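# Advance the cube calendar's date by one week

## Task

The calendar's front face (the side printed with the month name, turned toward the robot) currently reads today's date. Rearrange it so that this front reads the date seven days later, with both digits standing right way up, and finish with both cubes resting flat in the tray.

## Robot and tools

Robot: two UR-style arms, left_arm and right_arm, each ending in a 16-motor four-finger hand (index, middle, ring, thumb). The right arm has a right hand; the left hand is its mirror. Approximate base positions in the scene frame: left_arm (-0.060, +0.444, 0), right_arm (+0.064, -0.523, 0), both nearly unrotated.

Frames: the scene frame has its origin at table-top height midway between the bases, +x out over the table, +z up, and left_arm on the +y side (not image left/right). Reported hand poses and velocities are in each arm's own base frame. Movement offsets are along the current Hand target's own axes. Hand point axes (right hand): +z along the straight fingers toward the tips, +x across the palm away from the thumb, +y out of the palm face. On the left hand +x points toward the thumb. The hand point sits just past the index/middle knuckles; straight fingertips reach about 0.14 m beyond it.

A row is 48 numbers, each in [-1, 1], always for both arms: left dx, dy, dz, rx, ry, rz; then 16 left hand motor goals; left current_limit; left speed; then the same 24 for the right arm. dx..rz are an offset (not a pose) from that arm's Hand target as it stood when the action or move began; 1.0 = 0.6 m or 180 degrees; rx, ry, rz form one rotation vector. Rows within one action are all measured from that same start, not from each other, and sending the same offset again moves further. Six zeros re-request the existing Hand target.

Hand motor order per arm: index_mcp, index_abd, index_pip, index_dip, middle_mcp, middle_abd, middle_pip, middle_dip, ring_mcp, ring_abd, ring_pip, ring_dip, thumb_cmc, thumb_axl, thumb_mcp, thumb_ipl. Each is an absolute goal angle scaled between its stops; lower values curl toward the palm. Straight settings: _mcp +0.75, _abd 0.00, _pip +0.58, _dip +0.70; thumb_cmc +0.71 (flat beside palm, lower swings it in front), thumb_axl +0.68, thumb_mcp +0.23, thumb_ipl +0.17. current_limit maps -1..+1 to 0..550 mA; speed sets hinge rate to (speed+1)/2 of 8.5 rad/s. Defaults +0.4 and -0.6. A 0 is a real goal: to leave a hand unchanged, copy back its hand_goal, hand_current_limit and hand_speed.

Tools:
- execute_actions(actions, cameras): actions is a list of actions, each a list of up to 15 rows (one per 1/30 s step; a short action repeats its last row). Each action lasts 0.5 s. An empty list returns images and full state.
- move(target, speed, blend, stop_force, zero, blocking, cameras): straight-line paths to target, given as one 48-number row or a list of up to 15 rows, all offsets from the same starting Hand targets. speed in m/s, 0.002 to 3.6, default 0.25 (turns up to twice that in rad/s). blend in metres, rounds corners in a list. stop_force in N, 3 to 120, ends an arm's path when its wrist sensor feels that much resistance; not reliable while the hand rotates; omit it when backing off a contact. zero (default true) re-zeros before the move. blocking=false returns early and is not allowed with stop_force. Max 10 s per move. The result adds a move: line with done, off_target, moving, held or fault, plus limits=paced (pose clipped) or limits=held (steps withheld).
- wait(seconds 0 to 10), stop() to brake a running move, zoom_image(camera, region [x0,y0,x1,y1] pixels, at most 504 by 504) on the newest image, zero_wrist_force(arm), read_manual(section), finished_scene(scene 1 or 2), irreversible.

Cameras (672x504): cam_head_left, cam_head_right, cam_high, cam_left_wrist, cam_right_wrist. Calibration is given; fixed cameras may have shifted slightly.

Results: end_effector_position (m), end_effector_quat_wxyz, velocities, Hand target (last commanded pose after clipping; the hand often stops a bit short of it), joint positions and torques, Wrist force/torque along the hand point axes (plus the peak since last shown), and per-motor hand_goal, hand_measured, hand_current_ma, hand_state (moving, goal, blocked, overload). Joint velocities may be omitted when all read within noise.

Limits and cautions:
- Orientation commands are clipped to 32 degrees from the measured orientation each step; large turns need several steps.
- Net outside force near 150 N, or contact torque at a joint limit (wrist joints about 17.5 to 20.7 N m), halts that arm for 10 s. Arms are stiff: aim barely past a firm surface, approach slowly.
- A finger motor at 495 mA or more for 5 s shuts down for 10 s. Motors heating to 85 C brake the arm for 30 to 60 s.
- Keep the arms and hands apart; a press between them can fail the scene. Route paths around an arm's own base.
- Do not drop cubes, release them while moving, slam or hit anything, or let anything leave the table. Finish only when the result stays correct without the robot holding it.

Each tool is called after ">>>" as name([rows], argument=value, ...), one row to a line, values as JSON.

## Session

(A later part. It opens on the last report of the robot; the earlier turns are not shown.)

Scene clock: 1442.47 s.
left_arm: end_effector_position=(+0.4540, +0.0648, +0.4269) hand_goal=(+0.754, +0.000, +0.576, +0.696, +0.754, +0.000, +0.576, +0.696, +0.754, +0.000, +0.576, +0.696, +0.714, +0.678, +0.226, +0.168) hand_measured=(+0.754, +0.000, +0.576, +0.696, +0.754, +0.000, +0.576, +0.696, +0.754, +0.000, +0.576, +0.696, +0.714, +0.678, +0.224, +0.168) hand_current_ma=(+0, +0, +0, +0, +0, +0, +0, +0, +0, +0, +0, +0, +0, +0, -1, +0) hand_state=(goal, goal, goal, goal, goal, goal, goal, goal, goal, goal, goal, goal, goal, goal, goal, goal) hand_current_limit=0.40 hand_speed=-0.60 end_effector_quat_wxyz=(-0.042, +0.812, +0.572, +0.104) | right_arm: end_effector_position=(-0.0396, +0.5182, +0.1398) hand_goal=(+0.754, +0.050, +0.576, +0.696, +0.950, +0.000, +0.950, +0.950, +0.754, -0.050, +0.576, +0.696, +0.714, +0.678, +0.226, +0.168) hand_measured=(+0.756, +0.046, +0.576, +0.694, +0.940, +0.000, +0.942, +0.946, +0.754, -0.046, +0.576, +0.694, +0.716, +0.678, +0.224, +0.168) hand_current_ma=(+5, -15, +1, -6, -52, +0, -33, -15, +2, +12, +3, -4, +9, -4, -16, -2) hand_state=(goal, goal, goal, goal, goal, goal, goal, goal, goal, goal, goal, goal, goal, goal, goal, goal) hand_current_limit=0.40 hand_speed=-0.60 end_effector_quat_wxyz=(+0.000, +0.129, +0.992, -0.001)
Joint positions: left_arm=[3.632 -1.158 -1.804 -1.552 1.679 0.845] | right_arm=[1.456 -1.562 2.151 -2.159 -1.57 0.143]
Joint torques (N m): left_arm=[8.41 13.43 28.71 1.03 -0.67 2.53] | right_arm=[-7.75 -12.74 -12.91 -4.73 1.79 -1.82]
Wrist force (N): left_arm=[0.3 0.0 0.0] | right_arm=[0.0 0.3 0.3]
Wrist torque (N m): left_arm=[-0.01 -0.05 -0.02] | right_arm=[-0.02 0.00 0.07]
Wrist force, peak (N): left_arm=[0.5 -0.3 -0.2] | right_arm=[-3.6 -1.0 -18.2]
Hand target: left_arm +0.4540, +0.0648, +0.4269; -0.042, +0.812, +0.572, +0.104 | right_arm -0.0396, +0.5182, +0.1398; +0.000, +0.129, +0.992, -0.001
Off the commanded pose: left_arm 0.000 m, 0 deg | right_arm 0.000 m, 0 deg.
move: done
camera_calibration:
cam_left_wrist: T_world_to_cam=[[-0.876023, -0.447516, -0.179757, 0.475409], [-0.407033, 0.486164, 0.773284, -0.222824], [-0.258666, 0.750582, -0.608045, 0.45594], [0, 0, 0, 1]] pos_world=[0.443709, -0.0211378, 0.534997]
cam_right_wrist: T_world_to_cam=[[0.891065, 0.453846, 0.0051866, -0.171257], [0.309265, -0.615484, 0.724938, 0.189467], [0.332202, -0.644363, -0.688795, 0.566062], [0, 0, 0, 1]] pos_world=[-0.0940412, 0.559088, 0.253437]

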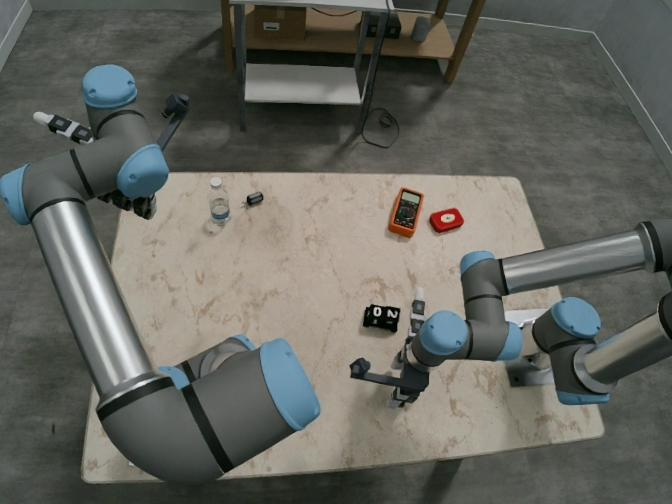

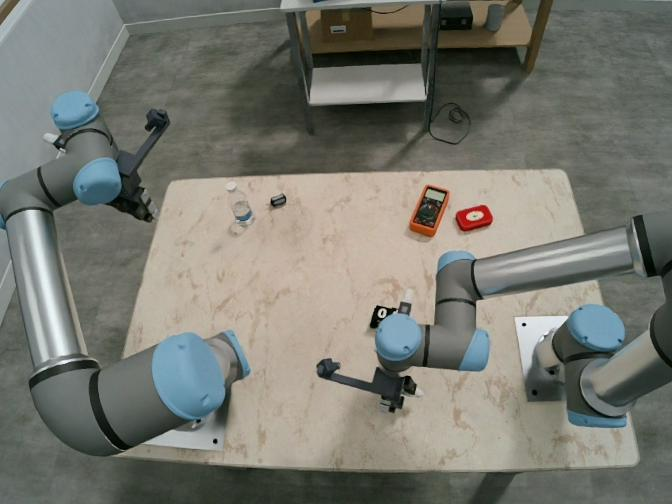

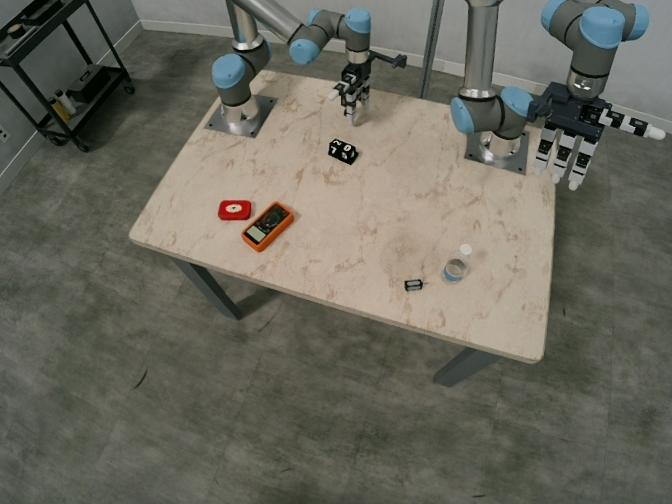

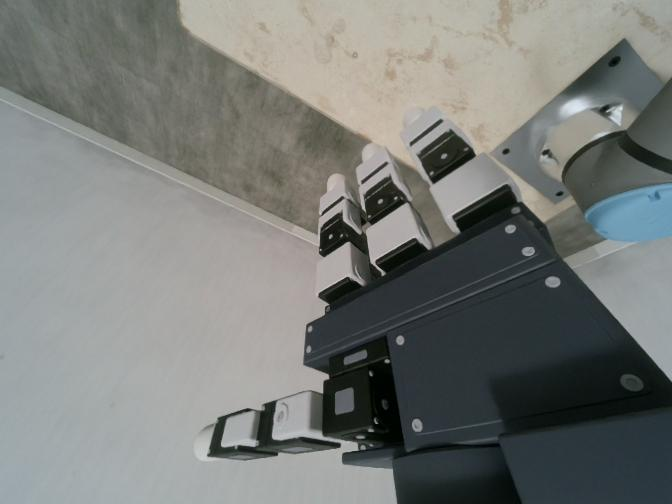

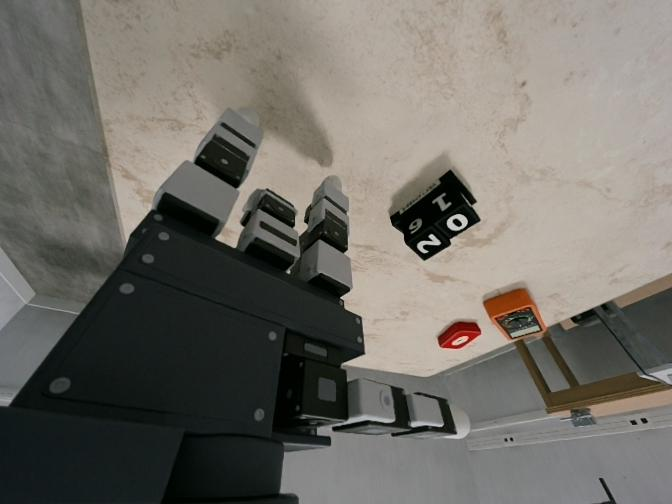

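>>> zoom_image(camera="cam_right_wrist", region=[380, 160, 490, 270])

>>> zoom_image(camera="cam_high", region=[320, 130, 365, 175])

>>> zoom_image(camera="cam_head_left", region=[355, 295, 405, 345])

Scaled by 4.582 from the camera's 672x504 image, which has a finer 960x720 frame.

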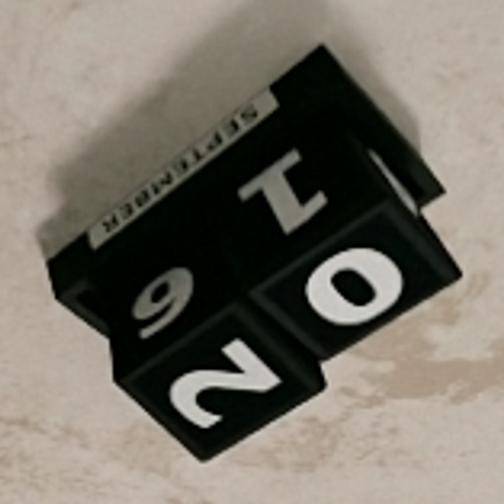

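Scaled by 11.200 from the camera's 672x504 image, which has a finer 960x720 frame.

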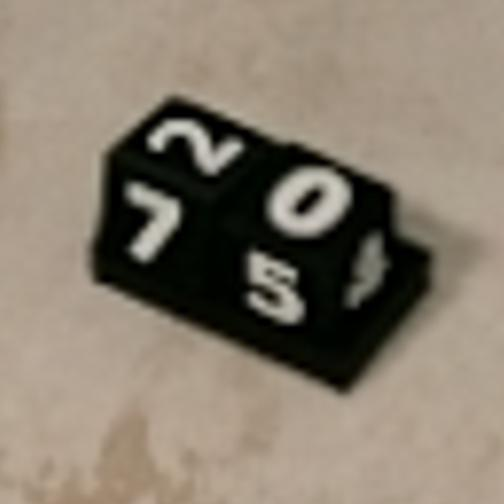

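Scaled by 10.080 from the camera's 672x504 image, which has a finer 960x720 frame.

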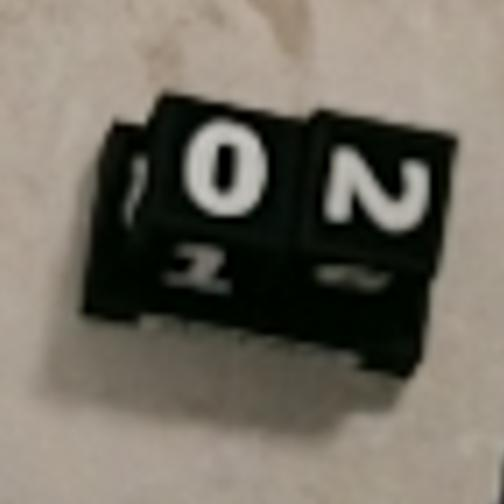

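>>> zoom_image(camera="cam_right_wrist", region=[385, 165, 485, 265])

>>> zoom_image(camera="cam_right_wrist", region=[395, 205, 445, 255])

Scaled by 5.040 from the camera's 672x504 image, which has a finer 960x720 frame.

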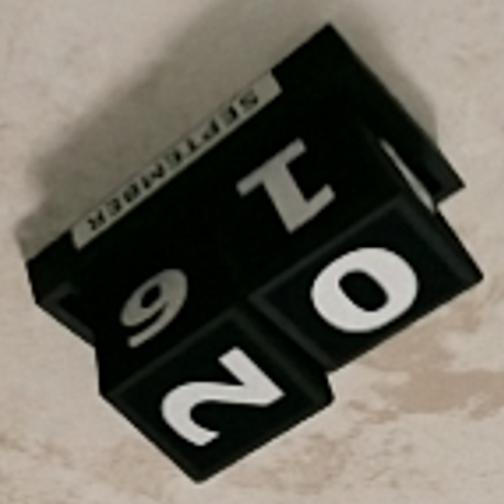

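Scaled by 10.080 from the camera's 672x504 image, which has a finer 960x720 frame.

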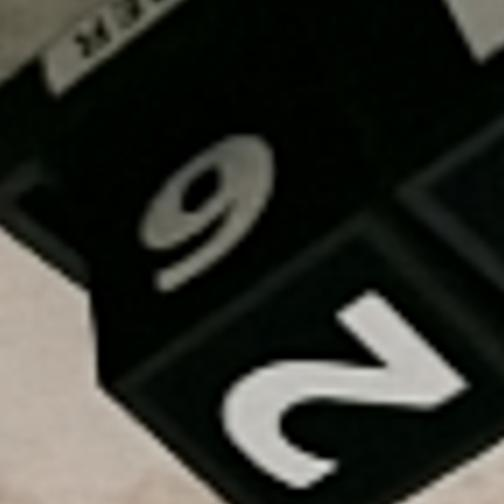

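>>> move([
  [0,0,0,0,0,0,0.754,0,0.576,0.696,0.754,0,0.576,0.696,0.754,0,0.576,0.696,0.714,0.678,0.226,0.168,0.4,-0.6,-0.102,-0.059,-0.1667,0,0,0.5,0.754,0.05,0.576,0.696,0.95,0,0.95,0.95,0.754,-0.05,0.576,0.696,0.714,0.678,0.226,0.168,0.4,-0.8],
  [0,0,0,0,0,0,0.754,0,0.576,0.696,0.754,0,0.576,0.696,0.754,0,0.576,0.696,0.714,0.678,0.226,0.168,0.4,-0.6,-0.231,-0.2125,-0.1333,0,0,0.995,0.754,0.05,0.576,0.696,0.95,0,0.95,0.95,0.754,-0.05,0.576,0.696,0.714,0.678,0.226,0.168,0.4,-0.8],
], speed=[0.4,0.4], blend=[0.03,0], cameras=["cam_right_wrist"])

>>> zoom_image(camera="cam_right_wrist", region=[250, 70, 350, 170])

Scene clock: 1503.83 s.
left_arm: end_effector_position=(+0.4540, +0.0648, +0.4269) hand_goal=(+0.754, +0.000, +0.576, +0.696, +0.754, +0.000, +0.576, +0.696, +0.754, +0.000, +0.576, +0.696, +0.714, +0.678, +0.226, +0.168) hand_measured=(+0.754, +0.000, +0.576, +0.696, +0.754, +0.000, +0.576, +0.696, +0.754, +0.000, +0.576, +0.696, +0.714, +0.678, +0.224, +0.168) hand_current_ma=(+0, +0, +0, +0, +0, +0, +0, +0, +0, +0, +0, +0, +0, +0, -1, +0) hand_state=(goal, goal, goal, goal, goal, goal, goal, goal, goal, goal, goal, goal, goal, goal, goal, goal) hand_current_limit=0.40 hand_speed=-0.60 end_effector_quat_wxyz=(-0.042, +0.812, +0.572, +0.104) | right_arm: end_effector_position=(+0.0619, +0.3597, +0.2198) hand_goal=(+0.754, +0.050, +0.576, +0.696, +0.950, +0.000, +0.950, +0.950, +0.754, -0.050, +0.576, +0.696, +0.714, +0.678, +0.226, +0.168) hand_measured=(+0.754, +0.046, +0.576, +0.694, +0.940, +0.000, +0.942, +0.946, +0.754, -0.046, +0.576, +0.694, +0.716, +0.678, +0.224, +0.168) hand_current_ma=(+4, -14, +1, -6, -52, +0, -33, -15, +2, +12, +3, -4, +7, -4, -16, -2) hand_state=(goal, goal, goal, goal, goal, goal, goal, goal, goal, goal, goal, goal, goal, goal, goal, goal) hand_current_limit=0.40 hand_speed=-0.80 end_effector_quat_wxyz=(+0.001, +0.993, -0.121, +0.000)
Joint positions: left_arm=[3.632 -1.158 -1.804 -1.552 1.679 0.845] | right_arm=[1.035 -1.661 2.016 -1.924 -1.571 2.848]
Joint torques (N m): left_arm=[8.07 12.83 27.87 0.95 -0.57 2.4] | right_arm=[-6.86 -29.95 -14.53 -4.55 -1.15 1.49]
Wrist force (N): left_arm=[0.3 -0.2 -0.2] | right_arm=[0.3 0.1 0.6]
Wrist torque (N m): left_arm=[-0.01 -0.06 -0.02] | right_arm=[-0.08 -0.06 -0.04]
Wrist force, peak (N): left_arm=[0.4 -0.1 -0.6] | right_arm=[0.7 0.4 0.5]
Hand target: left_arm +0.4540, +0.0648, +0.4269; -0.042, +0.812, +0.572, +0.104 | right_arm +0.0619, +0.3596, +0.2198; +0.001, +0.993, -0.121, +0.000
Off the commanded pose: left_arm 0.000 m, 0 deg | right_arm 0.000 m, 0 deg.
move: done
camera_calibration:
cam_right_wrist: T_world_to_cam=[[-0.883579, -0.46822, 0.00769489, 0.250726], [-0.317922, 0.611854, 0.724265, -0.400078], [-0.343823, 0.637499, -0.689479, 0.0662841], [0, 0, 0, 1]] pos_world=[0.117133, 0.319928, 0.333534]
Images, in order (width x height): cam_right_wrist 672x504.

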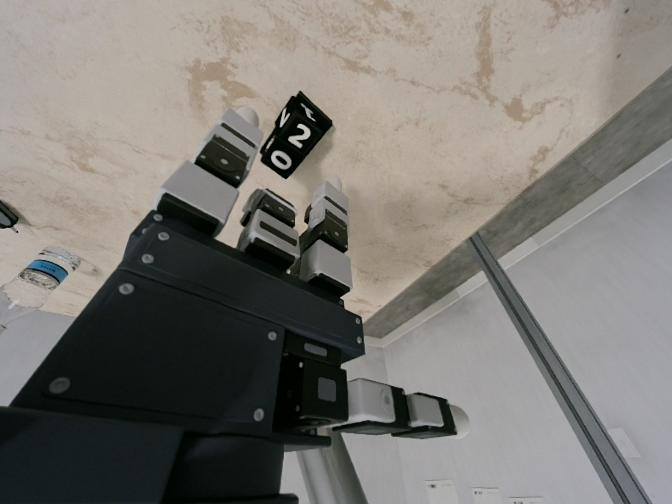

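Scaled by 5.040 from the camera's 672x504 image, which has a finer 960x720 frame.

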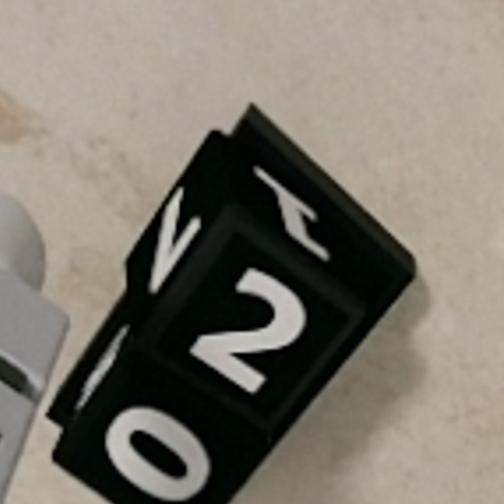

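>>> move([
  [0,0,0,0,0,0,0.754,0,0.576,0.696,0.754,0,0.576,0.696,0.754,0,0.576,0.696,0.714,0.678,0.226,0.168,0.4,-0.6,-0.0090,-0.0053,0.1322,0,0,0,0.754,0.05,0.576,0.696,0.95,0,0.95,0.95,0.754,-0.05,0.576,0.696,0.714,0.678,0.226,0.168,0.4,-0.8],
  [0,0,0,0,0,0,0.754,0,0.576,0.696,0.754,0,0.576,0.696,0.754,0,0.576,0.696,0.714,0.678,0.226,0.168,0.4,-0.6,-0.0090,-0.0053,0.1322,0,0,0,0.754,-0.2,0.576,0.696,0.95,0,0.95,0.95,0.754,0.2,0.576,0.696,0.714,0.678,0.226,0.168,0.2,-0.9],
], speed=[0.12,0.1], cameras=["cam_right_wrist"])

>>> zoom_image(camera="cam_right_wrist", region=[230, 90, 370, 230])

Scene clock: 1547.77 s.
left_arm: end_effector_position=(+0.4540, +0.0648, +0.4269) hand_goal=(+0.754, +0.000, +0.576, +0.696, +0.754, +0.000, +0.576, +0.696, +0.754, +0.000, +0.576, +0.696, +0.714, +0.678, +0.226, +0.168) hand_measured=(+0.754, +0.000, +0.576, +0.696, +0.754, +0.000, +0.576, +0.696, +0.754, +0.000, +0.576, +0.696, +0.714, +0.678, +0.224, +0.168) hand_current_ma=(+0, +0, +0, +0, +0, +0, +0, +0, +0, +0, +0, +0, +0, +0, -1, +0) hand_state=(goal, goal, goal, goal, goal, goal, goal, goal, goal, goal, goal, goal, goal, goal, goal, goal) hand_current_limit=0.40 hand_speed=-0.60 end_effector_quat_wxyz=(-0.042, +0.812, +0.572, +0.104) | right_arm: end_effector_position=(+0.0573, +0.3639, +0.1405) hand_goal=(+0.754, -0.200, +0.576, +0.696, +0.950, +0.000, +0.950, +0.950, +0.754, +0.200, +0.576, +0.696, +0.714, +0.678, +0.226, +0.168) hand_measured=(+0.754, -0.162, +0.576, +0.694, +0.942, +0.000, +0.946, +0.948, +0.754, +0.162, +0.576, +0.694, +0.716, +0.678, +0.224, +0.168) hand_current_ma=(+4, +156, +1, -6, -41, +0, -15, -10, +2, -155, +3, -4, +7, -4, -16, -2) hand_state=(goal, blocked, goal, goal, goal, goal, goal, goal, goal, blocked, goal, goal, goal, goal, goal, goal) hand_current_limit=0.20 hand_speed=-0.90 end_effector_quat_wxyz=(+0.001, +0.993, -0.121, +0.000)
Joint positions: left_arm=[3.632 -1.158 -1.804 -1.552 1.679 0.845] | right_arm=[1.049 -1.556 2.144 -2.157 -1.571 2.862]
Joint torques (N m): left_arm=[8.47 12.46 27.08 1.08 -0.54 2.48] | right_arm=[6.1 -12.25 -12.12 -4.45 -1.36 1.46]
Wrist force (N): left_arm=[0.2 -0.1 -0.3] | right_arm=[0.1 0.1 0.6]
Wrist torque (N m): left_arm=[0.01 -0.04 -0.03] | right_arm=[-0.07 -0.04 -0.06]
Wrist force, peak (N): left_arm=[0.5 -0.1 -0.4] | right_arm=[0.4 0.1 1.0]
Hand target: left_arm +0.4540, +0.0648, +0.4269; -0.042, +0.812, +0.572, +0.104 | right_arm +0.0573, +0.3639, +0.1405; +0.001, +0.993, -0.121, +0.000
Off the commanded pose: left_arm 0.000 m, 0 deg | right_arm 0.000 m, 0 deg.
move: done
camera_calibration:
cam_right_wrist: T_world_to_cam=[[-0.883846, -0.467716, 0.00764314, 0.249207], [-0.317609, 0.612023, 0.72426, -0.346659], [-0.343425, 0.637706, -0.689485, 0.0072049], [0, 0, 0, 1]] pos_world=[0.112633, 0.324127, 0.254134]
Images, in order (width x height): cam_right_wrist 672x504.

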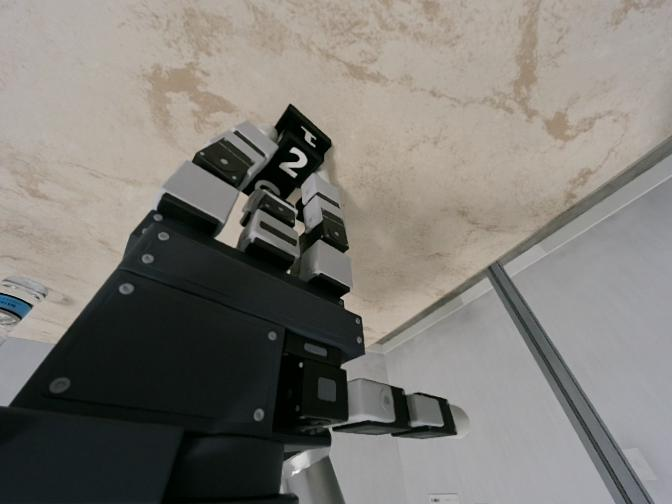

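Scaled by 3.600 from the camera's 672x504 image, which has a finer 960x720 frame.

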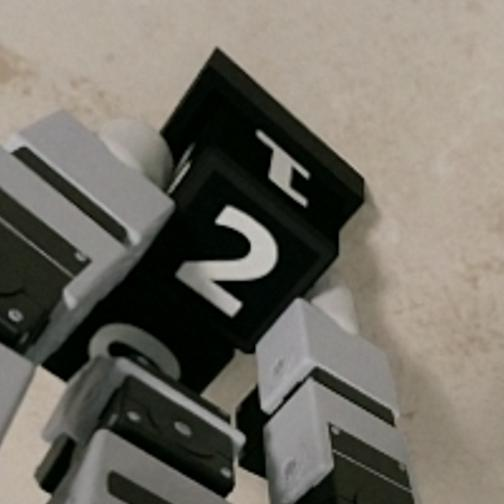

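>>> move([
  [0,0,0,0,0,0,0.754,0,0.576,0.696,0.754,0,0.576,0.696,0.754,0,0.576,0.696,0.714,0.678,0.226,0.168,0.4,-0.6,0,0,0,0,0,0,0.754,-0.26,0.576,0.696,0.95,0,0.95,0.95,0.754,0.26,0.576,0.696,0.714,0.678,0.226,0.168,0.4,-0.9],
  [0,0,0,0,0,0,0.754,0,0.576,0.696,0.754,0,0.576,0.696,0.754,0,0.576,0.696,0.714,0.678,0.226,0.168,0.4,-0.6,0,0,-0.02,0,0,0,0.754,-0.26,0.576,0.696,0.95,0,0.95,0.95,0.754,0.26,0.576,0.696,0.714,0.678,0.226,0.168,0.4,-0.9],
], speed=[0.05,0.05], cameras=["cam_right_wrist"])

>>> zoom_image(camera="cam_right_wrist", region=[230, 90, 370, 230])

>>> move(target=[0,0,0,0,0,0,0.754,0,0.576,0.696,0.754,0,0.576,0.696,0.754,0,0.576,0.696,0.714,0.678,0.226,0.168,0.4,-0.6,0,0,0.0267,0,0,0,0.754,-0.26,0.576,0.696,0.95,0,0.95,0.95,0.754,0.26,0.576,0.696,0.714,0.678,0.226,0.168,0.4,-0.9], speed=0.01, stop_force=3, cameras=["cam_right_wrist"])

>>> zoom_image(camera="cam_right_wrist", region=[230, 90, 370, 230])

Scene clock: 1561.97 s.
left_arm: end_effector_position=(+0.4540, +0.0648, +0.4269) hand_goal=(+0.754, +0.000, +0.576, +0.696, +0.754, +0.000, +0.576, +0.696, +0.754, +0.000, +0.576, +0.696, +0.714, +0.678, +0.226, +0.168) hand_measured=(+0.754, +0.000, +0.576, +0.696, +0.754, +0.000, +0.576, +0.696, +0.754, +0.000, +0.576, +0.696, +0.714, +0.678, +0.224, +0.168) hand_current_ma=(+0, +0, +0, +0, +0, +0, +0, +0, +0, +0, +0, +0, +0, +0, -1, +0) hand_state=(goal, goal, goal, goal, goal, goal, goal, goal, goal, goal, goal, goal, goal, goal, goal, goal) hand_current_limit=0.40 hand_speed=-0.60 end_effector_quat_wxyz=(-0.042, +0.812, +0.572, +0.104) | right_arm: end_effector_position=(+0.0573, +0.3639, +0.1524) hand_goal=(+0.754, -0.260, +0.576, +0.696, +0.950, +0.000, +0.950, +0.950, +0.754, +0.260, +0.576, +0.696, +0.714, +0.678, +0.226, +0.168) hand_measured=(+0.754, -0.162, +0.576, +0.694, +0.942, +0.000, +0.946, +0.948, +0.754, +0.170, +0.576, +0.694, +0.716, +0.678, +0.224, +0.168) hand_current_ma=(+4, +385, +1, -6, -38, +0, -14, -10, +2, -381, +3, -4, +7, -4, -16, -2) hand_state=(goal, blocked, goal, goal, goal, goal, goal, goal, goal, blocked, goal, goal, goal, goal, goal, goal) hand_current_limit=0.40 hand_speed=-0.90 end_effector_quat_wxyz=(+0.001, +0.993, -0.121, +0.000)
Joint positions: left_arm=[3.632 -1.158 -1.804 -1.552 1.679 0.845] | right_arm=[1.049 -1.574 2.126 -2.121 -1.571 2.862]
Joint torques (N m): left_arm=[7.7 12.08 26.65 0.98 -0.52 2.31] | right_arm=[1.76 -30.27 -28.5 -1.2 -1.32 1.2]
Wrist force (N): left_arm=[0.2 0.0 -0.2] | right_arm=[-0.2 -0.1 0.5]
Wrist torque (N m): left_arm=[0.01 -0.05 -0.03] | right_arm=[-0.09 0.01 -0.09]
Wrist force, peak (N): left_arm=[0.4 0.0 -0.5] | right_arm=[0.0 0.1 1.0]
Hand target: left_arm +0.4540, +0.0648, +0.4269; -0.042, +0.812, +0.572, +0.104 | right_arm +0.0573, +0.3639, +0.1525; +0.001, +0.993, -0.121, +0.000
Off the commanded pose: left_arm 0.000 m, 0 deg | right_arm 0.000 m, 0 deg.
move: done
camera_calibration:
cam_right_wrist: T_world_to_cam=[[-0.883846, -0.467716, 0.00764314, 0.249116], [-0.317609, 0.612023, 0.72426, -0.355278], [-0.343425, 0.637706, -0.689485, 0.0154098], [0, 0, 0, 1]] pos_world=[0.112633, 0.324127, 0.266034]
Images, in order (width x height): cam_right_wrist 672x504.

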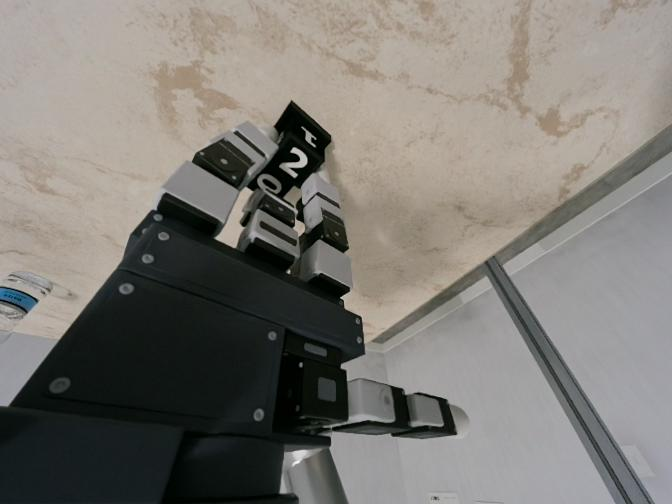

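Scaled by 3.600 from the camera's 672x504 image, which has a finer 960x720 frame.

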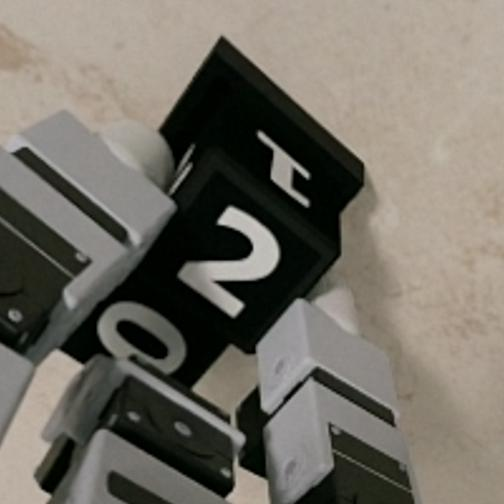

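Scene clock: 1564.47 s.
left_arm: end_effector_position=(+0.4540, +0.0648, +0.4269) hand_goal=(+0.754, +0.000, +0.576, +0.696, +0.754, +0.000, +0.576, +0.696, +0.754, +0.000, +0.576, +0.696, +0.714, +0.678, +0.226, +0.168) hand_measured=(+0.754, +0.000, +0.576, +0.696, +0.754, +0.000, +0.576, +0.696, +0.754, +0.000, +0.576, +0.696, +0.714, +0.678, +0.224, +0.168) hand_current_ma=(+0, +0, +0, +0, +0, +0, +0, +0, +0, +0, +0, +0, +0, +0, -1, +0) hand_state=(goal, goal, goal, goal, goal, goal, goal, goal, goal, goal, goal, goal, goal, goal, goal, goal) hand_current_limit=0.40 hand_speed=-0.60 end_effector_quat_wxyz=(-0.042, +0.812, +0.572, +0.104) | right_arm: end_effector_position=(+0.0573, +0.3639, +0.1399) hand_goal=(+0.754, -0.260, +0.576, +0.696, +0.950, +0.000, +0.950, +0.950, +0.754, +0.260, +0.576, +0.696, +0.714, +0.678, +0.226, +0.168) hand_measured=(+0.754, -0.162, +0.576, +0.694, +0.946, +0.000, +0.948, +0.948, +0.754, +0.170, +0.576, +0.694, +0.716, +0.678, +0.224, +0.168) hand_current_ma=(+3, +385, +1, -6, -21, +0, -8, -7, +1, -379, +3, -4, +7, -4, -16, -2) hand_state=(goal, blocked, goal, goal, goal, goal, goal, goal, goal, blocked, goal, goal, goal, goal, goal, goal) hand_current_limit=0.40 hand_speed=-0.90 end_effector_quat_wxyz=(+0.001, +0.993, -0.121, +0.000)
Joint positions: left_arm=[3.632 -1.158 -1.804 -1.552 1.679 0.845] | right_arm=[1.049 -1.555 2.145 -2.159 -1.571 2.862]
Joint torques (N m): left_arm=[7.03 11.85 26.66 1.06 -0.52 2.54] | right_arm=[-2.7 -30.78 -28.15 -1.13 -1.36 -0.71]
Wrist force (N): left_arm=[0.1 0.0 -0.1] | right_arm=[0.3 -0.2 0.8]
Wrist torque (N m): left_arm=[0.02 -0.03 -0.04] | right_arm=[-0.12 -0.07 -0.05]
Wrist force, peak (N): left_arm=[0.3 0.1 -0.4] | right_arm=[-0.2 0.0 -6.3]
Hand target: left_arm +0.4540, +0.0648, +0.4269; -0.042, +0.812, +0.572, +0.104 | right_arm +0.0573, +0.3639, +0.1399; +0.001, +0.993, -0.121, +0.000 (not the last commanded pose)
Off the commanded pose: left_arm 0.000 m, 0 deg | right_arm 0.003 m, 0 deg.
move: contact (right_arm)
camera_calibration:
cam_right_wrist: T_world_to_cam=[[-0.883846, -0.467716, 0.00764314, 0.249211], [-0.317609, 0.612023, 0.72426, -0.346297], [-0.343425, 0.637706, -0.689485, 0.00686016], [0, 0, 0, 1]] pos_world=[0.112633, 0.324127, 0.253634]
Images, in order (width x height): cam_right_wrist 672x504.

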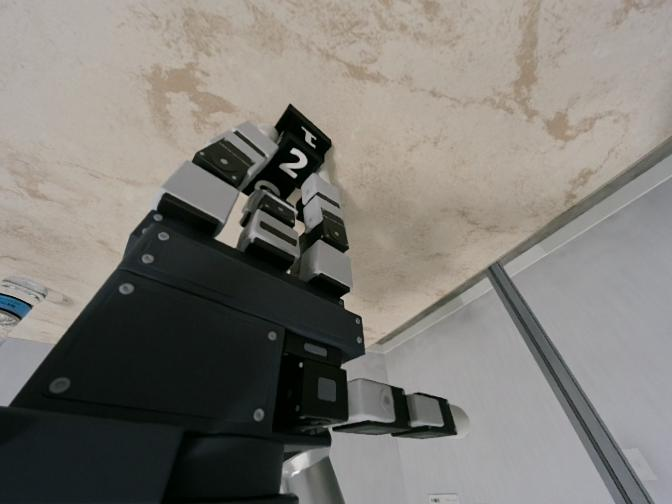

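Scaled by 3.600 from the camera's 672x504 image, which has a finer 960x720 frame.

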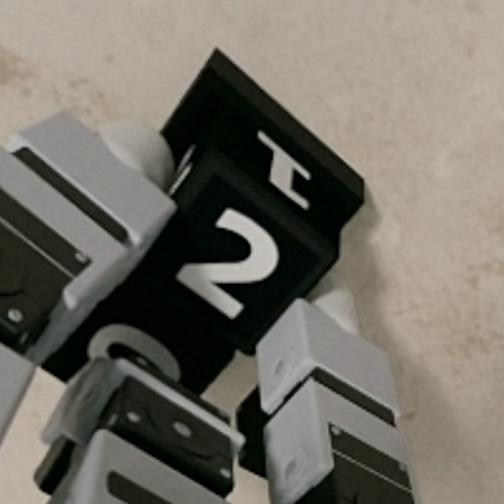

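>>> move([
  [0,0,0,0,0,0,0.754,0,0.576,0.696,0.754,0,0.576,0.696,0.754,0,0.576,0.696,0.714,0.678,0.226,0.168,0.4,-0.6,0,0,-0.001,0,0,0,0.754,-0.26,0.576,0.696,0.95,0,0.95,0.95,0.754,0.26,0.576,0.696,0.714,0.678,0.226,0.168,0.4,-0.9],
  [0,0,0,0,0,0,0.754,0,0.576,0.696,0.754,0,0.576,0.696,0.754,0,0.576,0.696,0.714,0.678,0.226,0.168,0.4,-0.6,0,0,-0.001,0,0,0,0.754,0.05,0.576,0.696,0.95,0,0.95,0.95,0.754,-0.05,0.576,0.696,0.714,0.678,0.226,0.168,0.4,-0.9],
], speed=[0.05,0.05])

>>> move([
  [0,0,0,0,0,0,0.754,0,0.576,0.696,0.754,0,0.576,0.696,0.754,0,0.576,0.696,0.714,0.678,0.226,0.168,0.4,-0.6,0,0,-0.133,0,0,0,0.754,0.05,0.576,0.696,0.95,0,0.95,0.95,0.754,-0.05,0.576,0.696,0.714,0.678,0.226,0.168,0.4,-0.9],
], speed=[0.15], cameras=["cam_right_wrist"])

>>> zoom_image(camera="cam_right_wrist", region=[240, 60, 360, 180])

Scene clock: 1575.93 s.
left_arm: end_effector_position=(+0.4540, +0.0648, +0.4269) hand_goal=(+0.754, +0.000, +0.576, +0.696, +0.754, +0.000, +0.576, +0.696, +0.754, +0.000, +0.576, +0.696, +0.714, +0.678, +0.226, +0.168) hand_measured=(+0.754, +0.000, +0.576, +0.696, +0.754, +0.000, +0.576, +0.696, +0.754, +0.000, +0.576, +0.696, +0.714, +0.678, +0.224, +0.168) hand_current_ma=(+0, +0, +0, +0, +0, +0, +0, +0, +0, +0, +0, +0, +0, +0, -1, +0) hand_state=(goal, goal, goal, goal, goal, goal, goal, goal, goal, goal, goal, goal, goal, goal, goal, goal) hand_current_limit=0.40 hand_speed=-0.60 end_effector_quat_wxyz=(-0.042, +0.812, +0.572, +0.104) | right_arm: end_effector_position=(+0.0573, +0.3639, +0.1405) hand_goal=(+0.754, +0.050, +0.576, +0.696, +0.950, +0.000, +0.950, +0.950, +0.754, -0.050, +0.576, +0.696, +0.714, +0.678, +0.226, +0.168) hand_measured=(+0.754, +0.046, +0.576, +0.694, +0.946, +0.000, +0.948, +0.948, +0.754, -0.046, +0.576, +0.694, +0.716, +0.678, +0.224, +0.168) hand_current_ma=(+3, -15, +1, -6, -21, +0, -8, -7, +1, +13, +3, -4, +7, -4, -16, -2) hand_state=(goal, goal, goal, goal, goal, goal, goal, goal, goal, goal, goal, goal, goal, goal, goal, goal) hand_current_limit=0.40 hand_speed=-0.90 end_effector_quat_wxyz=(+0.001, +0.993, -0.121, +0.000)
Joint positions: left_arm=[3.632 -1.158 -1.804 -1.552 1.679 0.845] | right_arm=[1.049 -1.556 2.144 -2.157 -1.571 2.862]
Joint torques (N m): left_arm=[7.36 11.81 26.09 1.11 -0.52 2.44] | right_arm=[-2.93 -31.15 -27.99 -1.09 -1.29 -0.74]
Wrist force (N): left_arm=[0.2 -0.1 -0.2] | right_arm=[0.4 0.1 0.5]
Wrist torque (N m): left_arm=[0.01 -0.04 -0.03] | right_arm=[-0.08 -0.08 -0.04]
Wrist force, peak (N): left_arm=[0.2 0.1 -0.5] | right_arm=[0.3 -0.3 1.0]
Hand target: left_arm +0.4540, +0.0648, +0.4269; -0.042, +0.812, +0.572, +0.104 | right_arm +0.0573, +0.3639, +0.1405; +0.001, +0.993, -0.121, +0.000
Off the commanded pose: left_arm 0.000 m, 0 deg | right_arm 0.000 m, 0 deg.
move: done

Scene clock: 1577.20 s.
left_arm: end_effector_position=(+0.4540, +0.0648, +0.4269) hand_goal=(+0.754, +0.000, +0.576, +0.696, +0.754, +0.000, +0.576, +0.696, +0.754, +0.000, +0.576, +0.696, +0.714, +0.678, +0.226, +0.168) hand_measured=(+0.754, +0.000, +0.576, +0.696, +0.754, +0.000, +0.576, +0.696, +0.754, +0.000, +0.576, +0.696, +0.714, +0.678, +0.224, +0.168) hand_current_ma=(+0, +0, +0, +0, +0, +0, +0, +0, +0, +0, +0, +0, +0, +0, -1, +0) hand_state=(goal, goal, goal, goal, goal, goal, goal, goal, goal, goal, goal, goal, goal, goal, goal, goal) hand_current_limit=0.40 hand_speed=-0.60 end_effector_quat_wxyz=(-0.042, +0.812, +0.572, +0.104) | right_arm: end_effector_position=(+0.0574, +0.3640, +0.2202) hand_goal=(+0.754, +0.050, +0.576, +0.696, +0.950, +0.000, +0.950, +0.950, +0.754, -0.050, +0.576, +0.696, +0.714, +0.678, +0.226, +0.168) hand_measured=(+0.754, +0.046, +0.576, +0.694, +0.946, +0.000, +0.948, +0.948, +0.754, -0.046, +0.576, +0.694, +0.716, +0.678, +0.224, +0.168) hand_current_ma=(+3, -15, +1, -6, -21, +0, -8, -7, +1, +13, +3, -4, +7, -4, -16, -2) hand_state=(goal, goal, goal, goal, goal, goal, goal, goal, goal, goal, goal, goal, goal, goal, goal, goal) hand_current_limit=0.40 hand_speed=-0.90 end_effector_quat_wxyz=(+0.001, +0.993, -0.121, +0.000)
Joint positions: left_arm=[3.632 -1.158 -1.804 -1.552 1.679 0.845] | right_arm=[1.049 -1.653 2.008 -1.924 -1.571 2.862]
Joint torques (N m): left_arm=[7.64 11.96 25.53 1.03 -0.5 2.28] | right_arm=[-7.26 -28.5 -30.31 -0.89 0.46 -1.41]
Wrist force (N): left_arm=[0.1 -0.2 -0.1] | right_arm=[0.1 0.1 0.4]
Wrist torque (N m): left_arm=[-0.01 -0.03 -0.03] | right_arm=[-0.06 -0.04 -0.05]
Wrist force, peak (N): left_arm=[0.3 0.0 -0.5] | right_arm=[0.3 0.0 1.2]
Hand target: left_arm +0.4540, +0.0648, +0.4269; -0.042, +0.812, +0.572, +0.104 | right_arm +0.0574, +0.3640, +0.2203; +0.001, +0.993, -0.121, +0.000
Off the commanded pose: left_arm 0.000 m, 0 deg | right_arm 0.000 m, 0 deg.
move: done
camera_calibration:
cam_right_wrist: T_world_to_cam=[[-0.883831, -0.467744, 0.00761019, 0.248664], [-0.317649, 0.612002, 0.72426, -0.404433], [-0.343426, 0.637706, -0.689485, 0.0620932], [0, 0, 0, 1]] pos_world=[0.112633, 0.324227, 0.333834]
Images, in order (width x height): cam_right_wrist 672x504.

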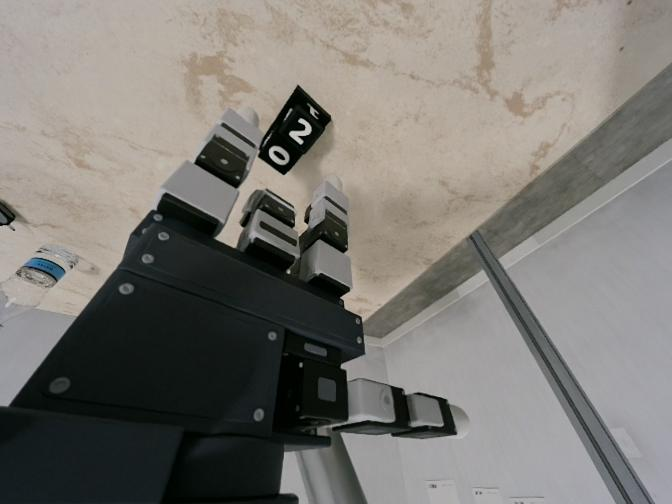

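Scaled by 4.200 from the camera's 672x504 image, which has a finer 960x720 frame.

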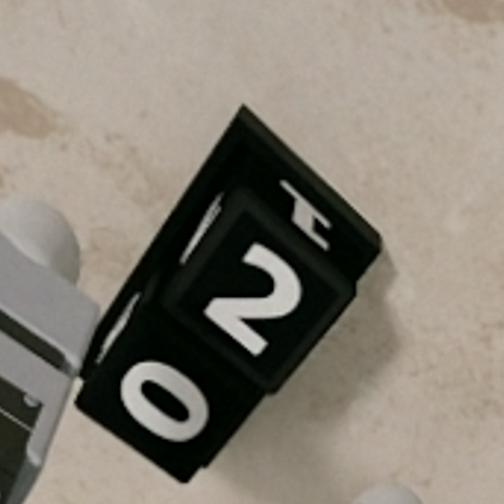

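>>> finished_scene(scene=1)

The scene is finished: the task was done.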